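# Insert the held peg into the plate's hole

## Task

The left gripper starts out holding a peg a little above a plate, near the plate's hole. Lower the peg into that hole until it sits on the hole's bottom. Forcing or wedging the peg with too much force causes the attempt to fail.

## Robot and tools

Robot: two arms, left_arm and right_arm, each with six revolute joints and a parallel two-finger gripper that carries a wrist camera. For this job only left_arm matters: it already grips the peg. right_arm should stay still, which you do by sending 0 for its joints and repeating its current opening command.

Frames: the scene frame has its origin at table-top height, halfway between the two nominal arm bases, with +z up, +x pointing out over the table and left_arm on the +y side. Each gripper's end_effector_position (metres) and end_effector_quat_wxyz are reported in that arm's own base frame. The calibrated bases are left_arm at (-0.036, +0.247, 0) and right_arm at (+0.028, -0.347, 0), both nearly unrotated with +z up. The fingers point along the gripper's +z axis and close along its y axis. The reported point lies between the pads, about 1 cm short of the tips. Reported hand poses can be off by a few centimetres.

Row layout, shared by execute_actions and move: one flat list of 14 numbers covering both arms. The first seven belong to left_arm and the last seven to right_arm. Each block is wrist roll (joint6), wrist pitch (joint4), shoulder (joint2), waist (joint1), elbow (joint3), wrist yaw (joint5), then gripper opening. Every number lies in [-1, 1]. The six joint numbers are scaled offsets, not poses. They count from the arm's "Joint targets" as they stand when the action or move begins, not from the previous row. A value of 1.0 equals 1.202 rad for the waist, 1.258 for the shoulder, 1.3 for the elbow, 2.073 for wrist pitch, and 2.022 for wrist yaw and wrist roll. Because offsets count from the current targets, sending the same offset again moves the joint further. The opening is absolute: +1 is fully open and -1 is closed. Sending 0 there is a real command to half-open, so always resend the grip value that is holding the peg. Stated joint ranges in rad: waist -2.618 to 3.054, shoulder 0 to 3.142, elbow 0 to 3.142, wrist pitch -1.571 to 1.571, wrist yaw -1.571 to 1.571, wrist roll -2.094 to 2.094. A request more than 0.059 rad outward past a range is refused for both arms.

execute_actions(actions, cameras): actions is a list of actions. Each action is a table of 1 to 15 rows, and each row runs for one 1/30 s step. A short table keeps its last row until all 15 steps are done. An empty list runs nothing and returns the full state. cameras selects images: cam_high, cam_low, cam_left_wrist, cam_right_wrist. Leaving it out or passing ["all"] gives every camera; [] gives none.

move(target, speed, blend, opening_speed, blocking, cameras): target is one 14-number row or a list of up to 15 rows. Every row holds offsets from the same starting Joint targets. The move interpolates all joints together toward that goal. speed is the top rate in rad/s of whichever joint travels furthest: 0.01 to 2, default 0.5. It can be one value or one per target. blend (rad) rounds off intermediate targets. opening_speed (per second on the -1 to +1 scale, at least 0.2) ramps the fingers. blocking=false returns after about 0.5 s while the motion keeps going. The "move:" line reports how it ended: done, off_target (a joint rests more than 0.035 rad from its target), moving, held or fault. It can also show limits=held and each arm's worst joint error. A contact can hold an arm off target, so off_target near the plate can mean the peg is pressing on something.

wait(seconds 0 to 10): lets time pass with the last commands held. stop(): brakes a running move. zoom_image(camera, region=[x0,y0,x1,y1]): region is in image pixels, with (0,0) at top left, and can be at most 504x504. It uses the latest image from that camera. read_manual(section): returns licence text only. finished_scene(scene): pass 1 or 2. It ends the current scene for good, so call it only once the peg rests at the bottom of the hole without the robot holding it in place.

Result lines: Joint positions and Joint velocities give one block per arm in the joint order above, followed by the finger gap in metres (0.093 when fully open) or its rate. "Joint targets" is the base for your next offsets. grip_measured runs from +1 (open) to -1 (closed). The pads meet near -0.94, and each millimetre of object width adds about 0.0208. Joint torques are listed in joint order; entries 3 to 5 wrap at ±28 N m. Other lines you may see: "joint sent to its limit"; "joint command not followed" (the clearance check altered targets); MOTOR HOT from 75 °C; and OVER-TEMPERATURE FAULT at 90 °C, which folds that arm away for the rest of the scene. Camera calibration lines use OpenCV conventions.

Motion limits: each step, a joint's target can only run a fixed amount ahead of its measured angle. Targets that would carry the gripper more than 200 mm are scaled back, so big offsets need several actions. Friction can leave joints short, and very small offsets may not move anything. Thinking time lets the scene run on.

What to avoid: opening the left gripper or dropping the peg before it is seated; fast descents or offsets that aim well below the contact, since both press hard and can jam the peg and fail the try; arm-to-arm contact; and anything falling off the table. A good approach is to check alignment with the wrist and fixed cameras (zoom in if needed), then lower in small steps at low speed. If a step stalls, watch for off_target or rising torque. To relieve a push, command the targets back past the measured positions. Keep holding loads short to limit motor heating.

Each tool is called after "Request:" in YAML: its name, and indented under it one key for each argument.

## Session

Request:
execute_actions:
  actions: []

Request:
zoom_image:
  camera: "cam_low"
  region: [210, 160, 350, 280]

Request:
zoom_image:
  camera: "cam_high"
  region: [230, 220, 370, 360]

Request:
zoom_image:
  camera: "cam_left_wrist"
  region: [240, 60, 440, 240]

Scene clock: 0.00 s.
left_arm: end_effector_position=(+0.2798, -0.1606, +0.1326) grip_measured=-0.296 end_effector_quat_wxyz=(+0.018, +0.861, +0.508, +0.003) | right_arm: end_effector_position=(+0.3754, +0.0000, +0.4021) grip_measured=+1.000 end_effector_quat_wxyz=(+0.707, +0.000, +0.707, +0.000)
Joint names: [wrist roll, wrist pitch, shoulder, waist, elbow, wrist yaw]
Joint positions: left_arm=[1.56 -1.298 1.73 -0.515 1.493 0.013 0.031] | right_arm=[0 0 1.047 0 1.047 0 0.093]
Joint velocities: left_arm=[0.007 -0.051 0.007 -0.032 -0.012 0.051 0.009] | right_arm=[within noise]
Joint torques (N m): no reading
Motor temperatures (°C): left_arm=[29 30 36 28 36 30 31] | right_arm=[28 35 32 28 39 32 31]
Heat: left arm: 36 °C; right arm: 39 °C.
Joint targets: left_arm=[1.560 -1.297 1.711 -0.515 1.509 0.014] | right_arm=[0.000 0.007 1.043 0.000 1.059 0.000]
Tool commands: left_gripper/opening=-0.921165 right_gripper/opening=+1.0

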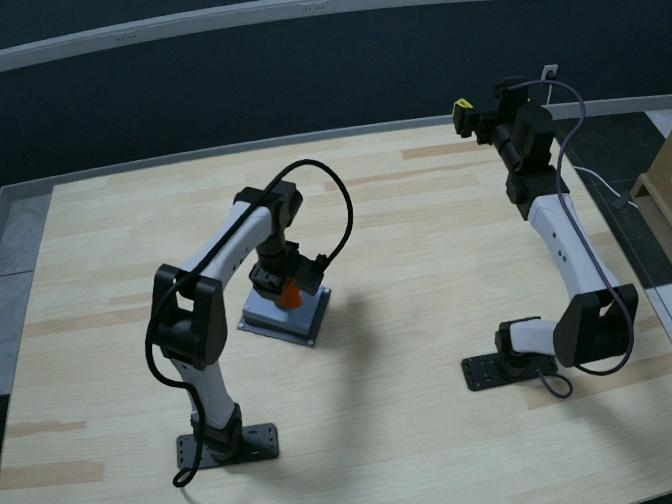

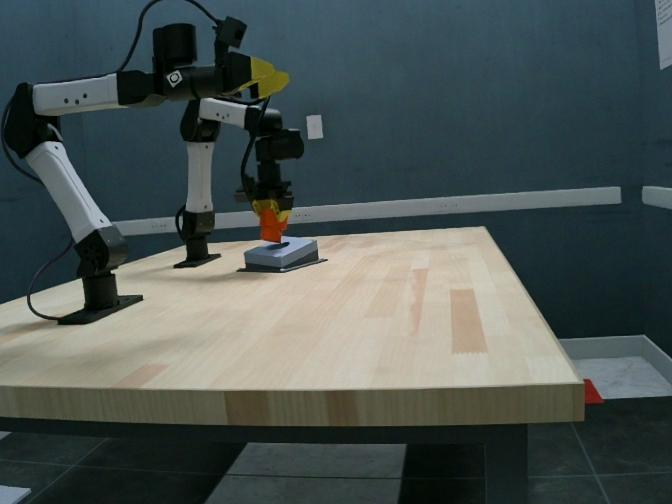

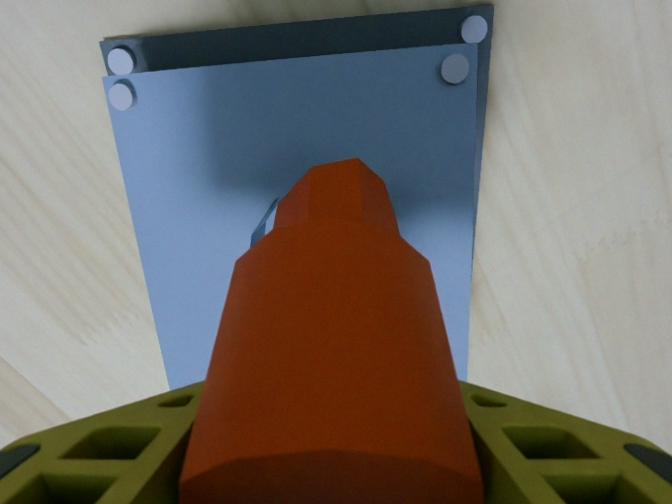

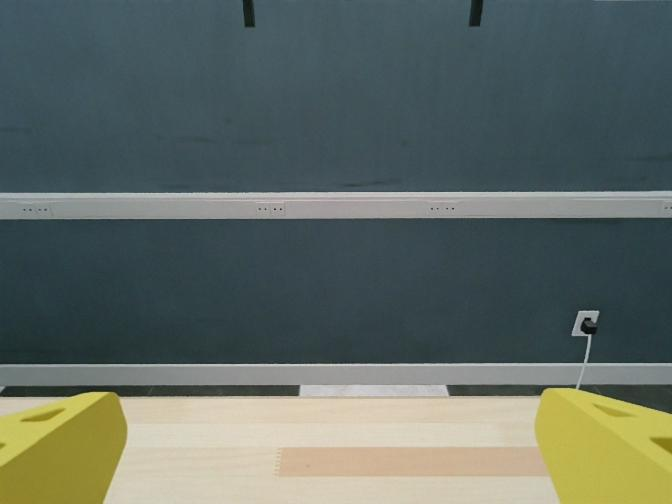

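Scaled by 3.600 from the camera's 672x504 image, which has a finer 960x720 frame.

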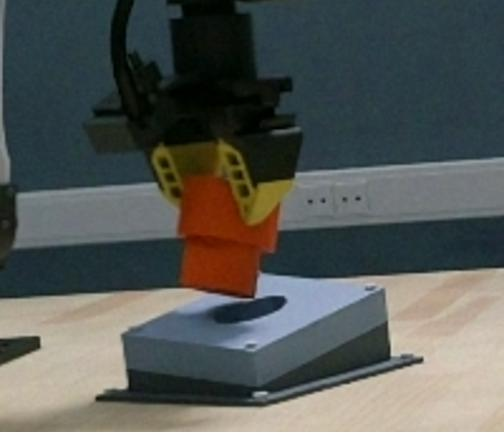

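Scaled by 3.600 from the camera's 672x504 image, which has a finer 960x720 frame.

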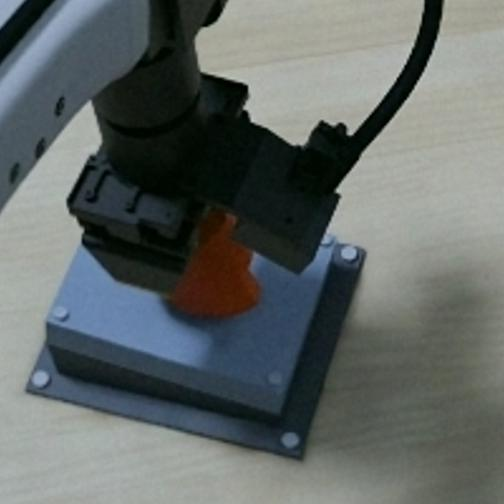

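Scaled by 2.520 from the camera's 672x504 image, which has a finer 960x720 frame.

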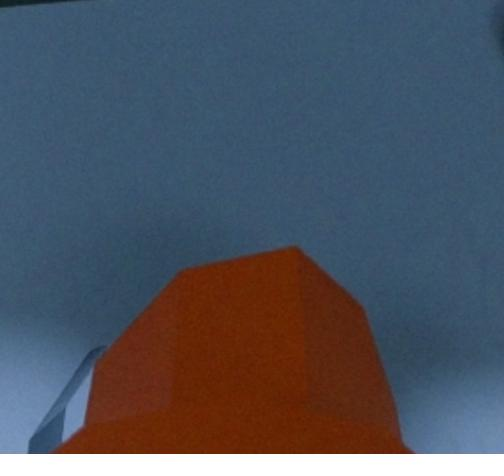

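Request:
move:
  target: [0,-0.13,0,0,0.23,0,-0.921165,0,0,0,0,0,0,1]
  speed: 0.3
  cameras: ["cam_left_wrist","cam_low","cam_high"]

Request:
zoom_image:
  camera: "cam_left_wrist"
  region: [100, 0, 300, 300]

Request:
zoom_image:
  camera: "cam_left_wrist"
  region: [330, 0, 530, 300]

Request:
zoom_image:
  camera: "cam_left_wrist"
  region: [170, 200, 350, 500]

Request:
zoom_image:
  camera: "cam_left_wrist"
  region: [320, 200, 500, 500]

Request:
zoom_image:
  camera: "cam_low"
  region: [210, 130, 350, 280]

Request:
zoom_image:
  camera: "cam_high"
  region: [220, 220, 350, 350]

Scene clock: 22.00 s.
left_arm: end_effector_position=(+0.2774, -0.1593, +0.2041) grip_measured=-0.220 end_effector_quat_wxyz=(+0.032, +0.861, +0.508, +0.011) | right_arm: end_effector_position=(+0.3754, +0.0000, +0.4021) grip_measured=+1.000 end_effector_quat_wxyz=(+0.707, +0.000, +0.707, +0.000)
Joint positions: left_arm=[1.56 -1.552 1.73 -0.515 1.778 0.013 0.035] | right_arm=[0 0 1.047 0 1.047 0 0.093]
Joint torques (N m): left_arm=[0.14 0.38 -8.66 -0.64 8.13 0.18] | right_arm=[0.04 2.24 -3.28 -0.12 9.8 0.05]
Motor temperatures (°C): left_arm=[29 30 44 28 39 30 32] | right_arm=[28 42 33 28 43 32 31]
Heat: left arm: 44 °C; right arm: 43 °C.
Joint targets: left_arm=[1.560 -1.566 1.711 -0.515 1.808 0.014] | right_arm=[0.000 0.007 1.043 0.000 1.059 0.000]
move: done
camera_calibration:
cam_left_wrist: T_world_to_cam=[[-0.874667, 0.481456, -0.0561913, 0.330686], [0.41487, 0.803523, 0.426888, -0.0380997], [0.250679, 0.350073, -0.902557, 0.257063], [0, 0, 0, 1]]
Images, in order: cam_high, cam_low, cam_left_wrist.

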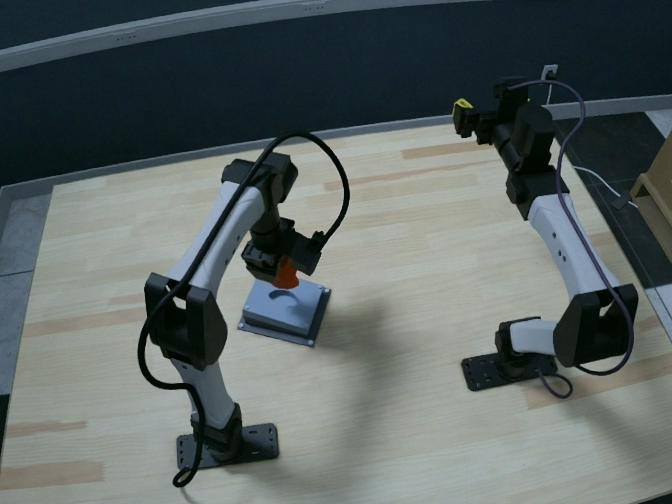

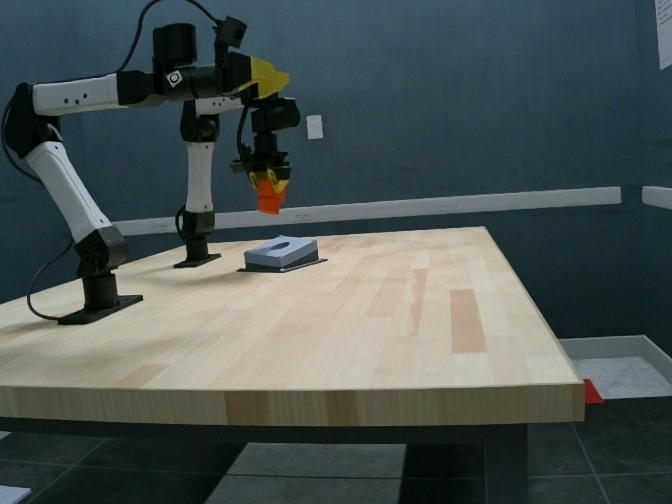

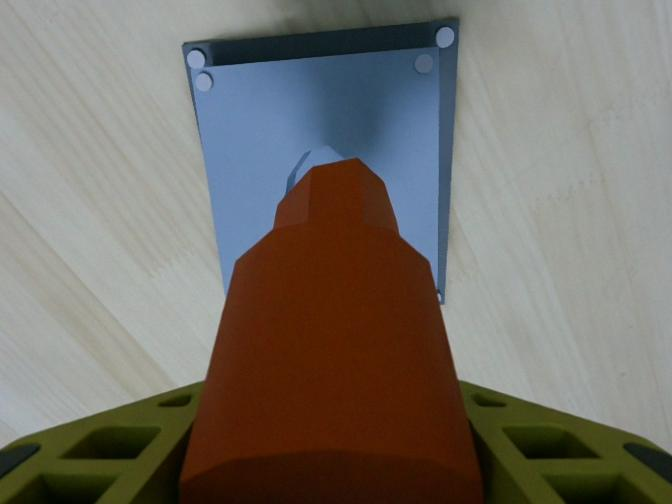

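Scaled by 1.680 from the camera's 672x504 image, which has a finer 960x720 frame.

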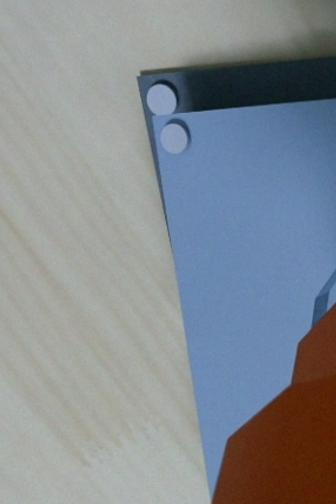

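Scaled by 1.680 from the camera's 672x504 image, which has a finer 960x720 frame.

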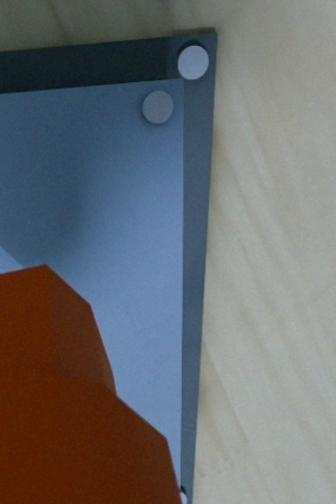

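Scaled by 1.680 from the camera's 672x504 image, which has a finer 960x720 frame.

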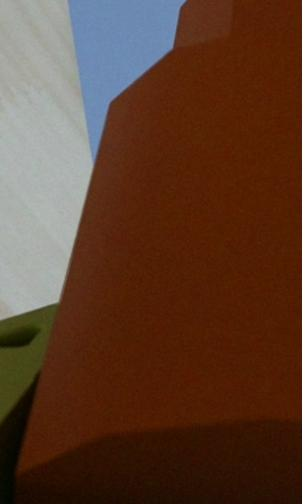

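Scaled by 1.680 from the camera's 672x504 image, which has a finer 960x720 frame.

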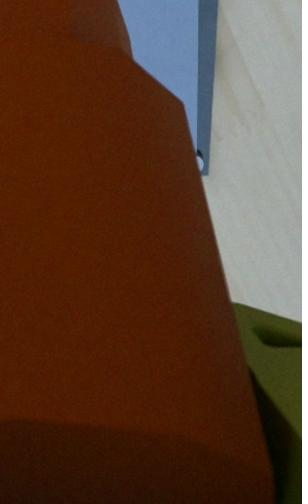

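Scaled by 3.360 from the camera's 672x504 image, which has a finer 960x720 frame.

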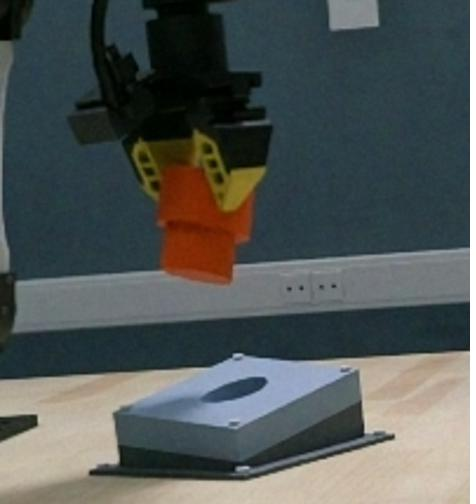

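Scaled by 3.877 from the camera's 672x504 image, which has a finer 960x720 frame.

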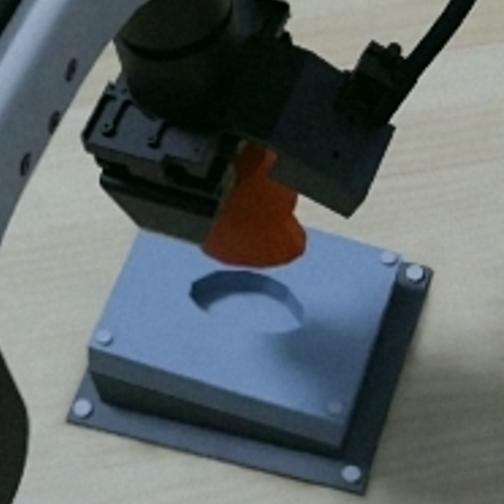

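Request:
move:
  target: [0.148,0,0,0.2496,0,0,-0.921165,0,0,0,0,0,0,1]
  speed: 0.4
  cameras: ["cam_left_wrist","cam_low","cam_high"]

Request:
zoom_image:
  camera: "cam_left_wrist"
  region: [200, 0, 500, 200]

Request:
zoom_image:
  camera: "cam_high"
  region: [220, 250, 350, 360]

Request:
zoom_image:
  camera: "cam_low"
  region: [230, 220, 340, 280]

Scene clock: 40.07 s.
left_arm: end_effector_position=(+0.3119, -0.0696, +0.2041) grip_measured=-0.220 end_effector_quat_wxyz=(+0.027, +0.858, +0.513, +0.020) | right_arm: end_effector_position=(+0.3754, +0.0000, +0.4021) grip_measured=+1.000 end_effector_quat_wxyz=(+0.707, +0.000, +0.707, +0.000)
Joint positions: left_arm=[1.85 -1.553 1.73 -0.213 1.778 0.012 0.035] | right_arm=[0 0 1.047 0 1.047 0 0.093]
Joint torques (N m): left_arm=[0.25 0.36 -8.44 -0.57 8.17 0.17] | right_arm=[0.06 2.31 -3.11 -0.05 9.62 0]
Joint targets: left_arm=[1.859 -1.567 1.711 -0.214 1.808 0.014] | right_arm=[0.000 0.007 1.043 0.000 1.059 0.000]
move: done
camera_calibration:
cam_left_wrist: T_world_to_cam=[[-0.879744, 0.472133, -0.0560476, 0.318626], [0.401406, 0.800737, 0.444628, -0.124056], [0.254803, 0.368661, -0.89396, 0.215265], [0, 0, 0, 1]]
Images, in order: cam_high, cam_low, cam_left_wrist.

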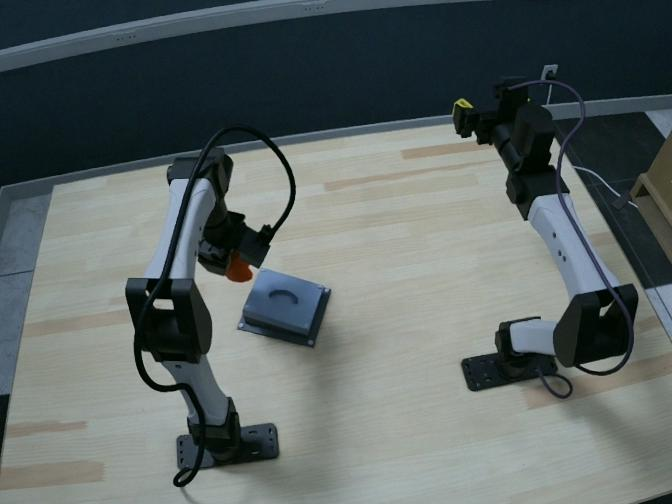

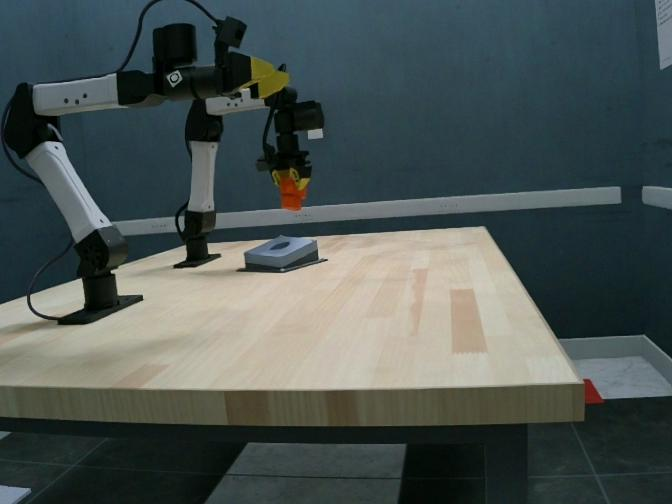

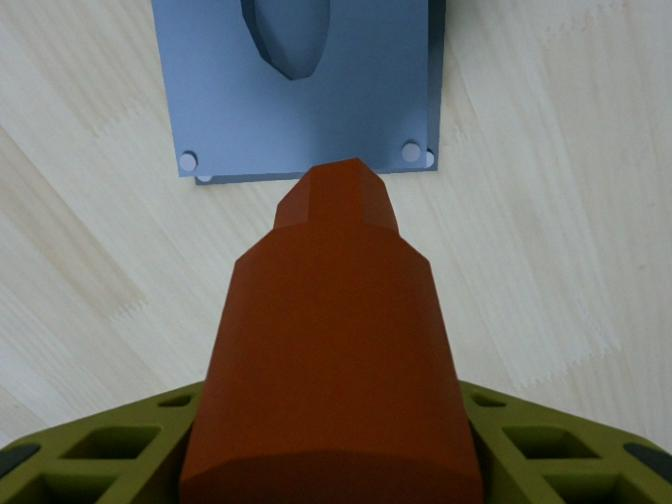

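Scaled by 1.680 from the camera's 672x504 image, which has a finer 960x720 frame.

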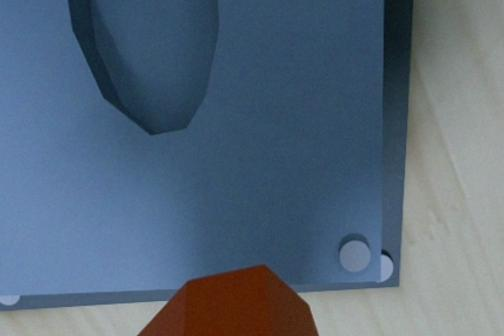

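Scaled by 3.877 from the camera's 672x504 image, which has a finer 960x720 frame.

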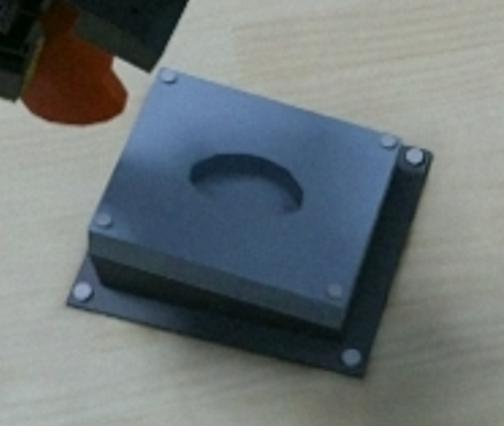

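Scaled by 4.582 from the camera's 672x504 image, which has a finer 960x720 frame.

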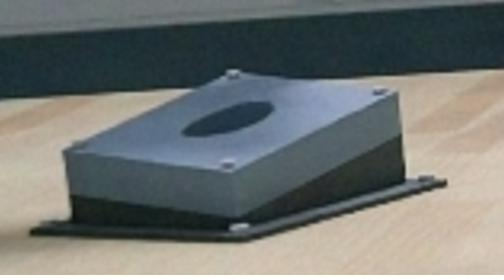

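Request:
move:
  target:
    - [-0.316,0,0,-0.469,0,-0.22,-0.921165,0,0,0,0,0,0,1]
    - [-0.316,0,0.179,-0.469,-0.0285,-0.22,-0.921165,0,0,0,0,0,0,1]
  speed: 0.3
  cameras: ["cam_left_wrist","cam_low","cam_high"]

Request:
zoom_image:
  camera: "cam_left_wrist"
  region: [220, 40, 440, 240]

Request:
zoom_image:
  camera: "cam_low"
  region: [220, 160, 350, 280]

Request:
zoom_image:
  camera: "cam_high"
  region: [220, 230, 350, 350]

Scene clock: 90.70 s.
left_arm: end_effector_position=(+0.2824, -0.1847, +0.1531) grip_measured=-0.220 end_effector_quat_wxyz=(-0.116, +0.832, +0.513, +0.179) | right_arm: end_effector_position=(+0.3754, +0.0000, +0.4021) grip_measured=+1.000 end_effector_quat_wxyz=(+0.707, +0.000, +0.707, +0.000)
Joint positions: left_arm=[1.228 -1.556 1.933 -0.777 1.768 -0.405 0.035] | right_arm=[0 0 1.047 0 1.047 0 0.093]
Joint torques (N m): left_arm=[0.04 -0.12 -8.38 -0.54 5.82 -0.42] | right_arm=[0.02 2.29 -3.21 -0.21 9.88 0.05]
Motor temperatures (°C): left_arm=[29 30 51 28 43 30 33] | right_arm=[28 49 33 28 49 32 31]
Heat: left arm: 51 °C; right arm: 49 °C.
Joint targets: left_arm=[1.220 -1.566 1.936 -0.778 1.770 -0.431] | right_arm=[0.000 0.007 1.043 0.000 1.059 0.000]
move: done
camera_calibration:
cam_left_wrist: T_world_to_cam=[[-0.896585, 0.442458, 0.0191635, 0.331889], [0.293198, 0.560586, 0.774454, -0.0616777], [0.33192, 0.699982, -0.63234, 0.218997], [0, 0, 0, 1]]
Images, in order: cam_high, cam_low, cam_left_wrist.

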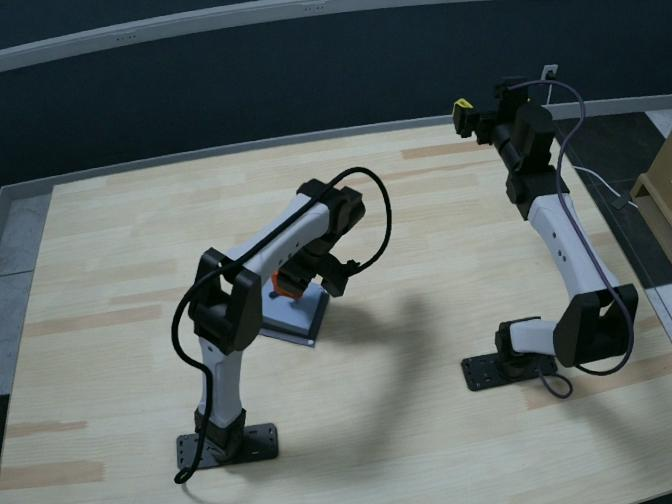

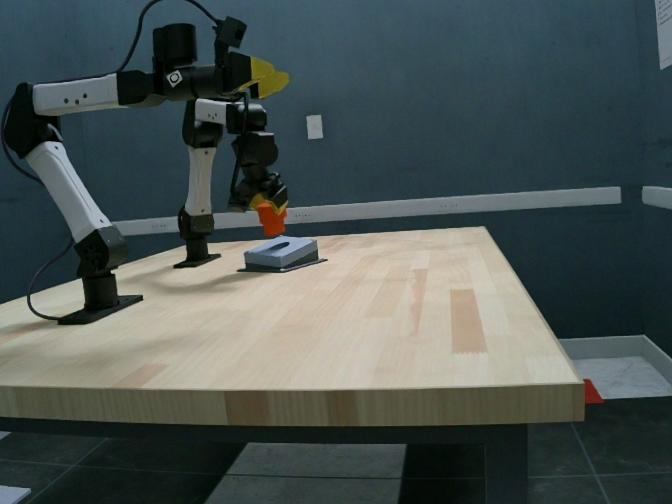

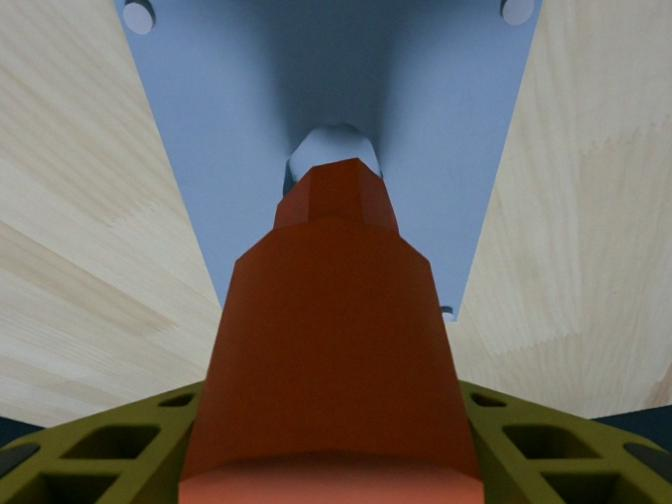

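Scaled by 2.291 from the camera's 672x504 image, which has a finer 960x720 frame.

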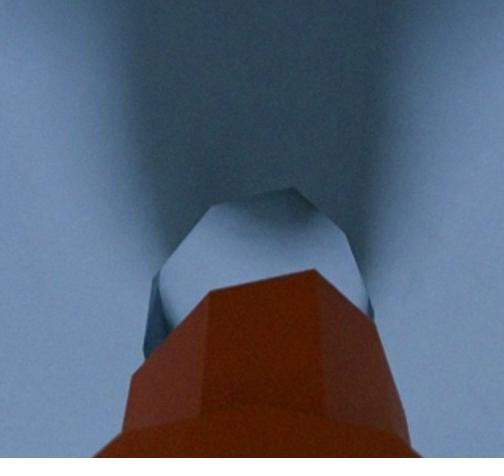

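Scaled by 3.877 from the camera's 672x504 image, which has a finer 960x720 frame.

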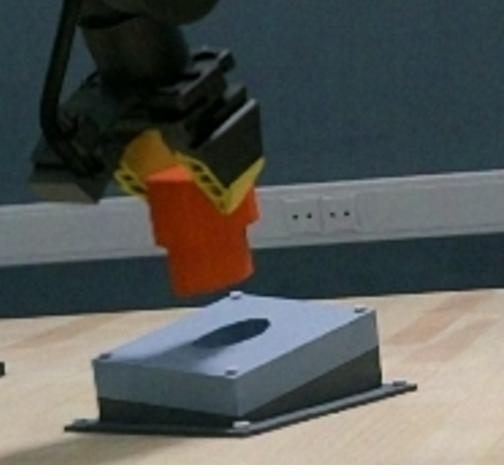

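Scaled by 3.877 from the camera's 672x504 image, which has a finer 960x720 frame.

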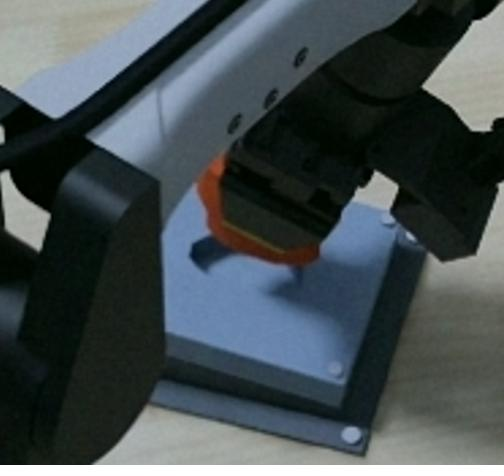

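Request:
move:
  target: [0,0.033,0.028,0.0266,-0.0346,0,-0.921165,0,0,0,0,0,0,1]
  speed: 0.1
  cameras: ["cam_left_wrist","cam_low"]

Request:
zoom_image:
  camera: "cam_left_wrist"
  region: [240, 90, 440, 240]

Request:
zoom_image:
  camera: "cam_low"
  region: [220, 190, 340, 280]

Scene clock: 121.27 s.
left_arm: end_effector_position=(+0.2896, -0.1791, +0.1335) grip_measured=-0.220 end_effector_quat_wxyz=(-0.129, +0.825, +0.522, +0.175) | right_arm: end_effector_position=(+0.3754, +0.0000, +0.4021) grip_measured=+1.000 end_effector_quat_wxyz=(+0.707, +0.000, +0.707, +0.000)
Joint positions: left_arm=[1.228 -1.507 1.962 -0.75 1.727 -0.406 0.035] | right_arm=[0 0 1.047 0 1.047 0 0.093]
Joint torques (N m): left_arm=[0.05 0.12 -7.94 -0.21 5.39 -0.4] | right_arm=[-0.03 2.27 -3.17 -0.12 9.63 0.04]
Joint targets: left_arm=[1.221 -1.498 1.971 -0.746 1.726 -0.431] | right_arm=[0.000 0.007 1.043 0.000 1.059 0.000]
move: done
camera_calibration:
cam_left_wrist: T_world_to_cam=[[-0.907785, 0.417656, 0.0385974, 0.332419], [0.289443, 0.557184, 0.778311, -0.0518234], [0.303561, 0.717711, -0.626691, 0.210895], [0, 0, 0, 1]]
Images, in order: cam_low, cam_left_wrist.

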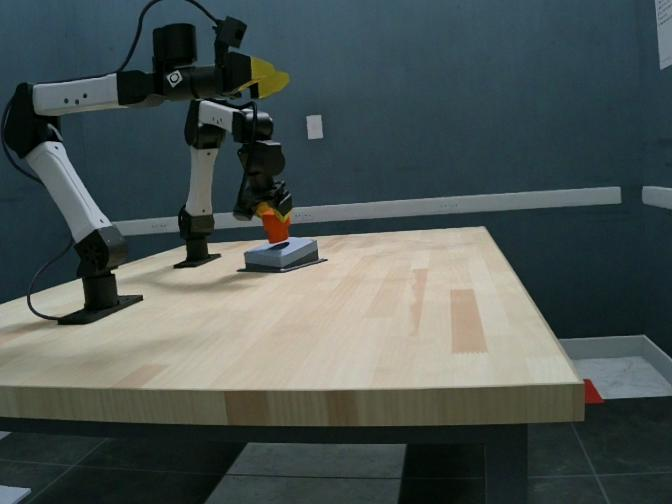

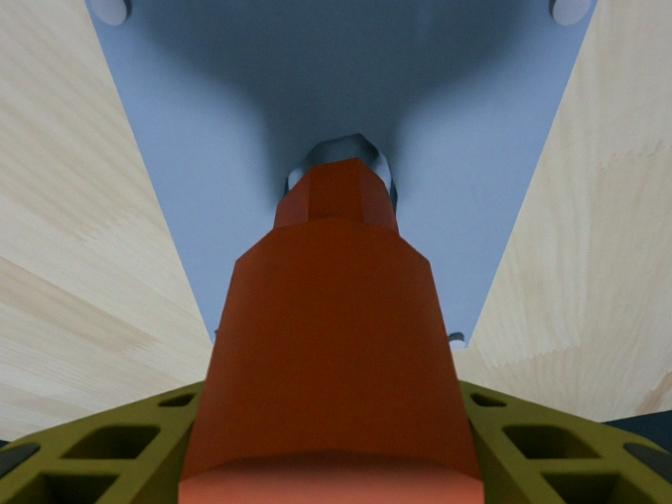

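Scaled by 2.520 from the camera's 672x504 image, which has a finer 960x720 frame.

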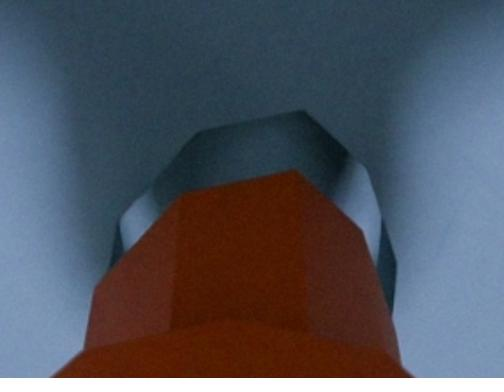

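Scaled by 4.200 from the camera's 672x504 image, which has a finer 960x720 frame.

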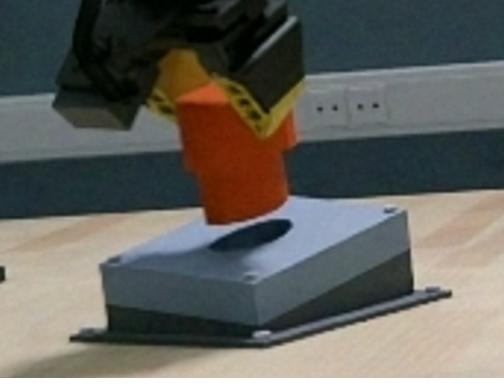

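Request:
move:
  target: [0,0.0163,0,0.0025,-0.0305,0,-0.921165,0,0,0,0,0,0,1]
  speed: 0.06
  cameras: ["cam_left_wrist","cam_low"]

Request:
zoom_image:
  camera: "cam_left_wrist"
  region: [260, 110, 420, 230]

Request:
zoom_image:
  camera: "cam_low"
  region: [220, 190, 340, 280]

Scene clock: 130.90 s.
left_arm: end_effector_position=(+0.2890, -0.1775, +0.1238) grip_measured=-0.220 end_effector_quat_wxyz=(-0.131, +0.824, +0.522, +0.174) | right_arm: end_effector_position=(+0.3754, +0.0000, +0.4021) grip_measured=+1.000 end_effector_quat_wxyz=(+0.707, +0.000, +0.707, +0.000)
Joint positions: left_arm=[1.228 -1.473 1.962 -0.748 1.687 -0.406 0.035] | right_arm=[0 0 1.047 0 1.047 0 0.093]
Joint torques (N m): left_arm=[0.09 0.06 -7.88 -0.14 5.09 -0.4] | right_arm=[-0.03 2.28 -3.07 -0.13 9.76 0.01]
Joint targets: left_arm=[1.220 -1.464 1.971 -0.743 1.686 -0.431] | right_arm=[0.000 0.007 1.043 0.000 1.059 0.000]
move: done
camera_calibration:
cam_left_wrist: T_world_to_cam=[[-0.908727, 0.415117, 0.0435021, 0.330824], [0.290906, 0.555161, 0.779211, -0.0458806], [0.299313, 0.720745, -0.62525, 0.205447], [0, 0, 0, 1]]
Images, in order: cam_low, cam_left_wrist.

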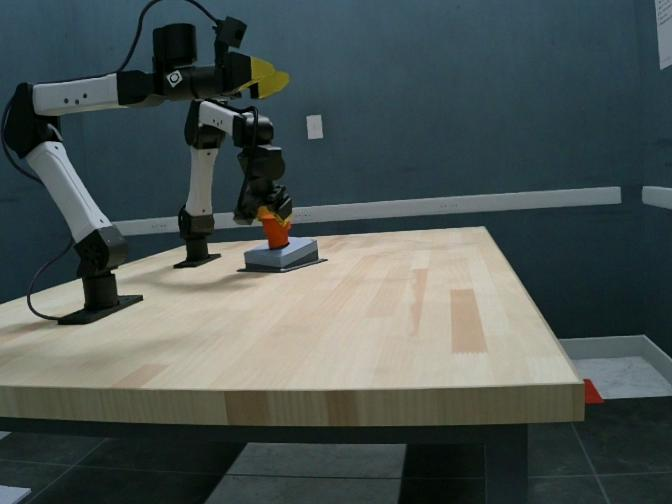

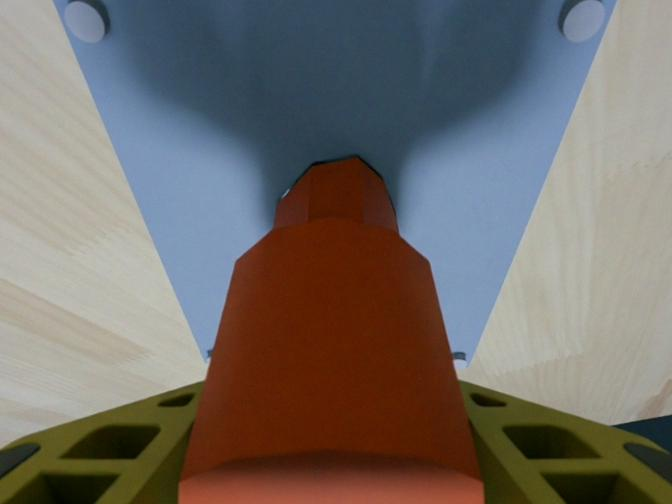

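Scaled by 3.150 from the camera's 672x504 image, which has a finer 960x720 frame.

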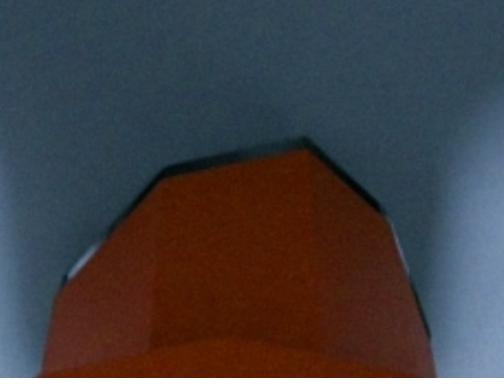

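Scaled by 4.200 from the camera's 672x504 image, which has a finer 960x720 frame.

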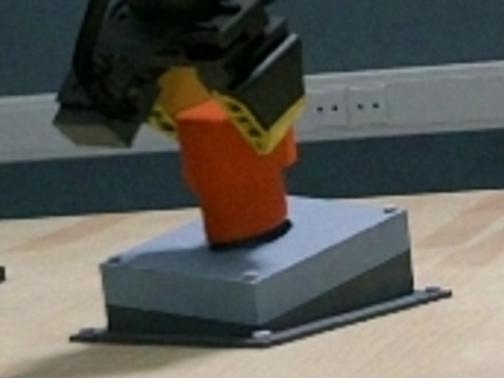

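Request:
move:
  target: [0,0.0058,0,0.0056,-0.0107,0,-0.921165,0,0,0,0,0,0,1]
  speed: 0.05
  cameras: ["cam_left_wrist","cam_low"]

Request:
zoom_image:
  camera: "cam_left_wrist"
  region: [260, 110, 420, 230]

Request:
zoom_image:
  camera: "cam_low"
  region: [220, 190, 340, 280]

Scene clock: 144.60 s.
left_arm: end_effector_position=(+0.2899, -0.1752, +0.1204) grip_measured=-0.220 end_effector_quat_wxyz=(-0.133, +0.823, +0.525, +0.174) | right_arm: end_effector_position=(+0.3754, +0.0000, +0.4021) grip_measured=+1.000 end_effector_quat_wxyz=(+0.707, +0.000, +0.707, +0.000)
Joint positions: left_arm=[1.228 -1.46 1.962 -0.741 1.674 -0.406 0.035] | right_arm=[0 0 1.047 0 1.047 0 0.093]
Joint torques (N m): left_arm=[0.05 0.02 -8.16 -0.23 5.59 -0.4] | right_arm=[0.02 2.28 -3.1 -0.42 9.78 -0.01]
Joint targets: left_arm=[1.220 -1.452 1.971 -0.736 1.672 -0.430] | right_arm=[0.000 0.007 1.043 0.000 1.059 0.000]
move: done
camera_calibration:
cam_left_wrist: T_world_to_cam=[[-0.911507, 0.408822, 0.0449493, 0.330315], [0.287964, 0.556343, 0.779461, -0.0437364], [0.293653, 0.723427, -0.624836, 0.203457], [0, 0, 0, 1]]
Images, in order: cam_low, cam_left_wrist.

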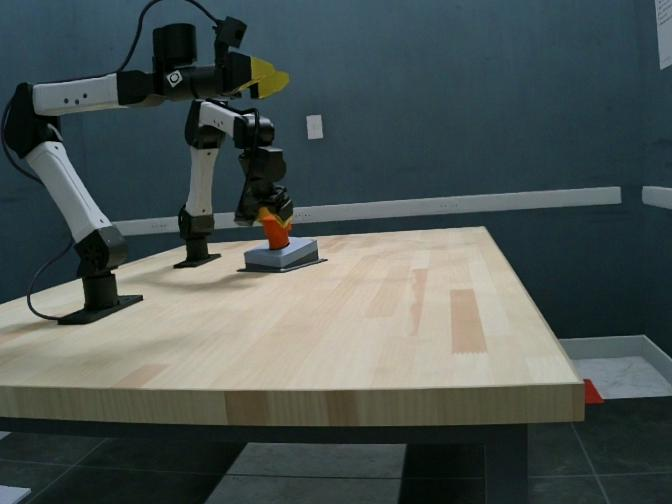

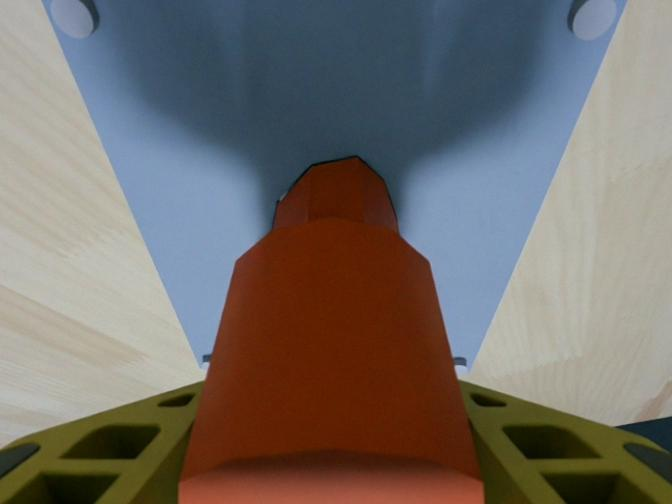

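Scaled by 3.150 from the camera's 672x504 image, which has a finer 960x720 frame.

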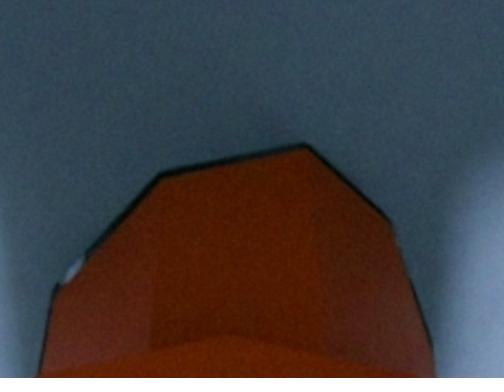

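Scaled by 4.200 from the camera's 672x504 image, which has a finer 960x720 frame.

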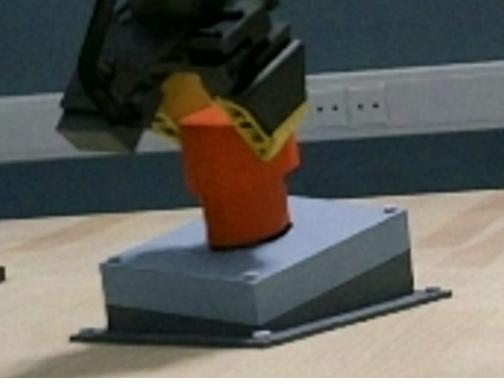

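Request:
move:
  target:
    - [0.007,0,0,0,0,0.0135,-0.921165,0,0,0,0,0,0,1]
    - [0.0227,0,0,0.0258,0,0.0376,-0.921165,0,0,0,0,0,0,1]
  speed: 0.04
  cameras: ["cam_left_wrist","cam_low"]

Request:
zoom_image:
  camera: "cam_left_wrist"
  region: [260, 110, 420, 230]

Request:
zoom_image:
  camera: "cam_low"
  region: [220, 190, 340, 280]

Scene clock: 153.07 s.
left_arm: end_effector_position=(+0.2903, -0.1719, +0.1179) grip_measured=-0.220 end_effector_quat_wxyz=(-0.132, +0.826, +0.527, +0.152) | right_arm: end_effector_position=(+0.3754, +0.0000, +0.4021) grip_measured=+1.000 end_effector_quat_wxyz=(+0.707, +0.000, +0.707, +0.000)
Joint positions: left_arm=[1.258 -1.459 1.962 -0.715 1.674 -0.367 0.035] | right_arm=[0 0 1.047 0 1.047 0 0.093]
Joint torques (N m): left_arm=[0.23 0.07 -7.84 0.27 5.31 0] | right_arm=[0.01 2.26 -3.08 -0.27 9.76 0]
Joint targets: left_arm=[1.266 -1.452 1.971 -0.705 1.672 -0.355] | right_arm=[0.000 0.007 1.043 0.000 1.059 0.000]
move: done
camera_calibration:
cam_left_wrist: T_world_to_cam=[[-0.911772, 0.405071, 0.0677511, 0.326216], [0.312636, 0.577582, 0.754094, -0.0442307], [0.266329, 0.708743, -0.653263, 0.208221], [0, 0, 0, 1]]
Images, in order: cam_low, cam_left_wrist.

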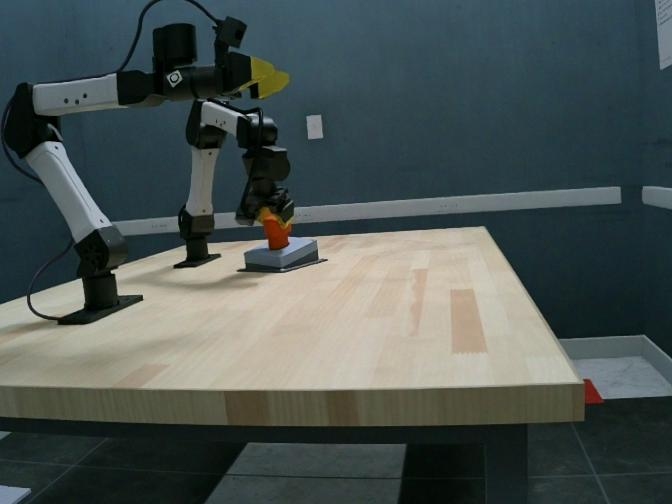

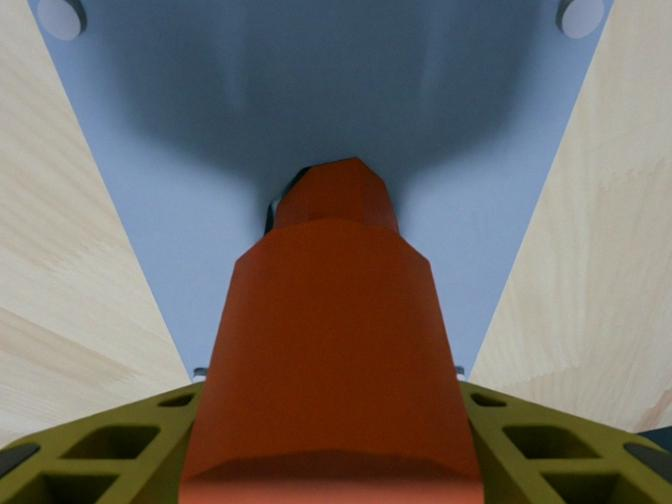

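Scaled by 3.150 from the camera's 672x504 image, which has a finer 960x720 frame.

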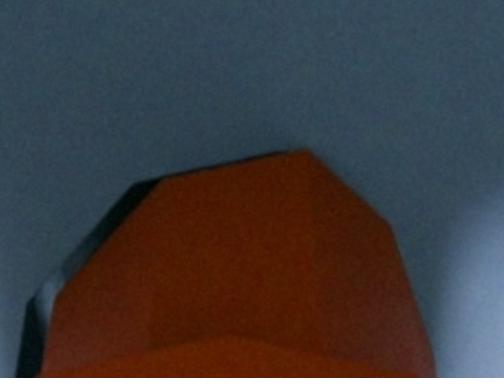

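Scaled by 4.200 from the camera's 672x504 image, which has a finer 960x720 frame.

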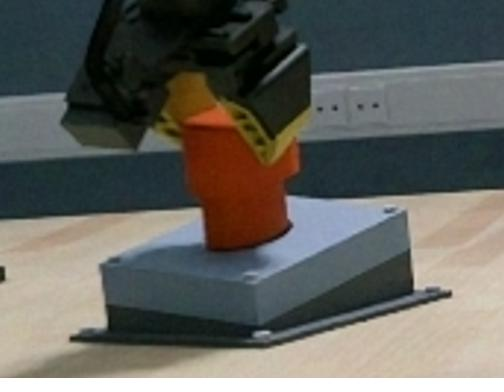

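Request:
move:
  target: [0,0.0024,0,0,0,0,-0.921165,0,0,0,0,0,0,1]
  speed: 0.04
  cameras: ["cam_left_wrist","cam_low"]

Request:
zoom_image:
  camera: "cam_left_wrist"
  region: [260, 110, 420, 230]

Request:
zoom_image:
  camera: "cam_low"
  region: [250, 190, 310, 260]

Scene clock: 156.30 s.
left_arm: end_effector_position=(+0.2903, -0.1719, +0.1179) grip_measured=-0.220 end_effector_quat_wxyz=(-0.132, +0.826, +0.527, +0.152) | right_arm: end_effector_position=(+0.3754, +0.0000, +0.4021) grip_measured=+1.000 end_effector_quat_wxyz=(+0.707, +0.000, +0.707, +0.000)
Joint positions: left_arm=[1.259 -1.459 1.962 -0.715 1.674 -0.367 0.035] | right_arm=[0 0 1.047 0 1.047 0 0.093]
Joint torques (N m): left_arm=[0.24 0.13 -7.75 0.01 5.42 -0.01] | right_arm=[0.04 2.34 -2.92 -0.14 9.99 0.02]
Joint targets: left_arm=[1.266 -1.447 1.971 -0.705 1.672 -0.355] | right_arm=[0.000 0.007 1.043 0.000 1.059 0.000]
move: done
camera_calibration:
cam_left_wrist: T_world_to_cam=[[-0.911468, 0.405704, 0.0680486, 0.326201], [0.313258, 0.577299, 0.754052, -0.0444553], [0.266638, 0.708611, -0.65328, 0.20811], [0, 0, 0, 1]]
Images, in order: cam_low, cam_left_wrist.

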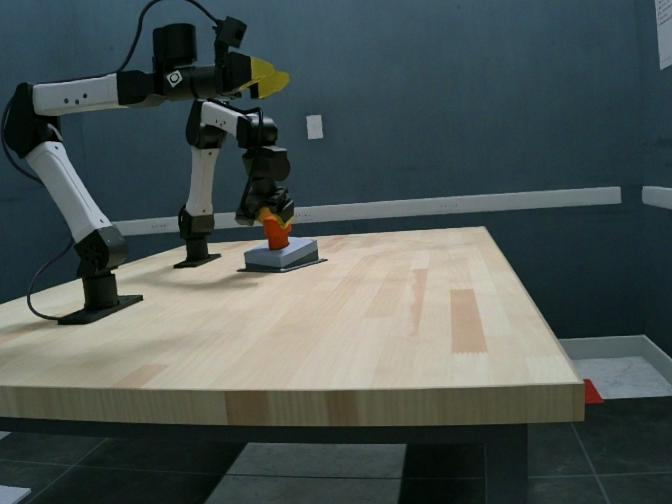

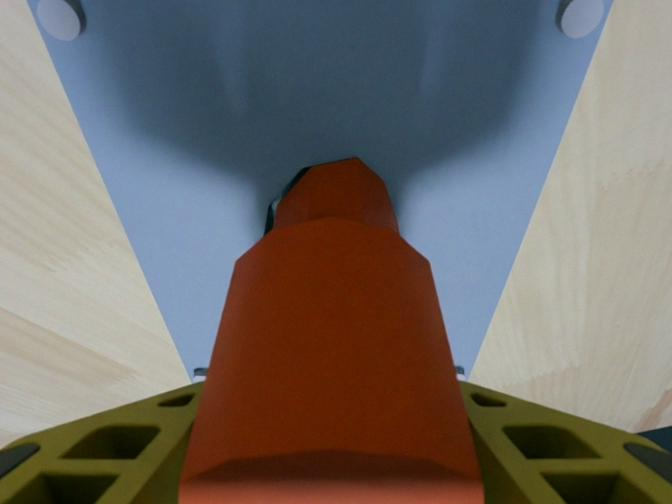

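Scaled by 3.150 from the camera's 672x504 image, which has a finer 960x720 frame.

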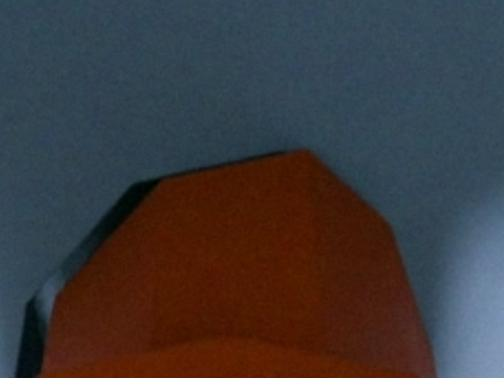

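Scaled by 7.200 from the camera's 672x504 image, which has a finer 960x720 frame.

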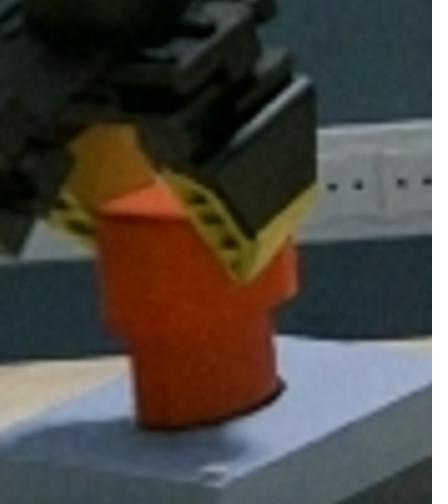

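Request:
move:
  target: [0,0.003,0,0,0,0,-0.921165,0,0,0,0,0,0,1]
  speed: 0.04
  cameras: ["cam_left_wrist"]

Request:
zoom_image:
  camera: "cam_left_wrist"
  region: [260, 110, 420, 230]

Scene clock: 158.43 s.
left_arm: end_effector_position=(+0.2903, -0.1720, +0.1179) grip_measured=-0.220 end_effector_quat_wxyz=(-0.132, +0.826, +0.527, +0.152) | right_arm: end_effector_position=(+0.3754, +0.0000, +0.4021) grip_measured=+1.000 end_effector_quat_wxyz=(+0.707, +0.000, +0.707, +0.000)
Joint positions: left_arm=[1.259 -1.459 1.962 -0.715 1.674 -0.367 0.035] | right_arm=[0 0 1.047 0 1.047 0 0.093]
Joint torques (N m): left_arm=[0.24 0.16 -8.16 0.2 5.37 0.01] | right_arm=[0 2.27 -3.21 -0.17 9.84 -0.06]
Joint targets: left_arm=[1.266 -1.441 1.971 -0.705 1.672 -0.355] | right_arm=[0.000 0.007 1.043 0.000 1.059 0.000]
move: done
camera_calibration:
cam_left_wrist: T_world_to_cam=[[-0.911487, 0.405721, 0.0676846, 0.326337], [0.313041, 0.577488, 0.753998, -0.0443294], [0.266826, 0.708448, -0.65338, 0.208052], [0, 0, 0, 1]]
Images, in order: cam_left_wrist.

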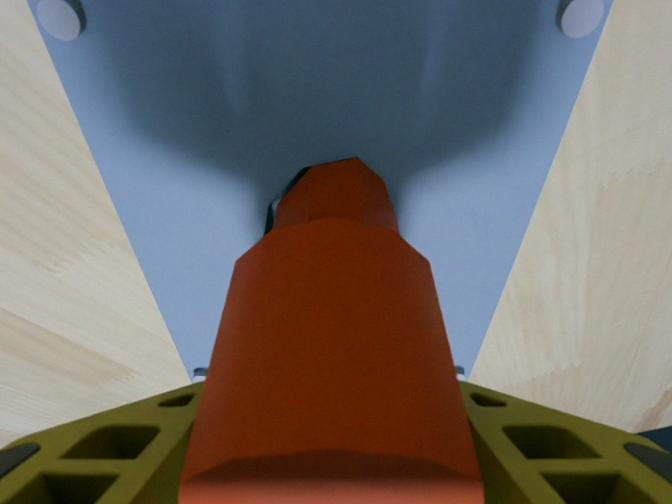

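Scaled by 3.150 from the camera's 672x504 image, which has a finer 960x720 frame.

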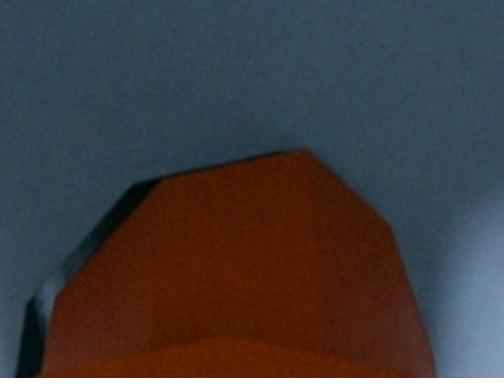

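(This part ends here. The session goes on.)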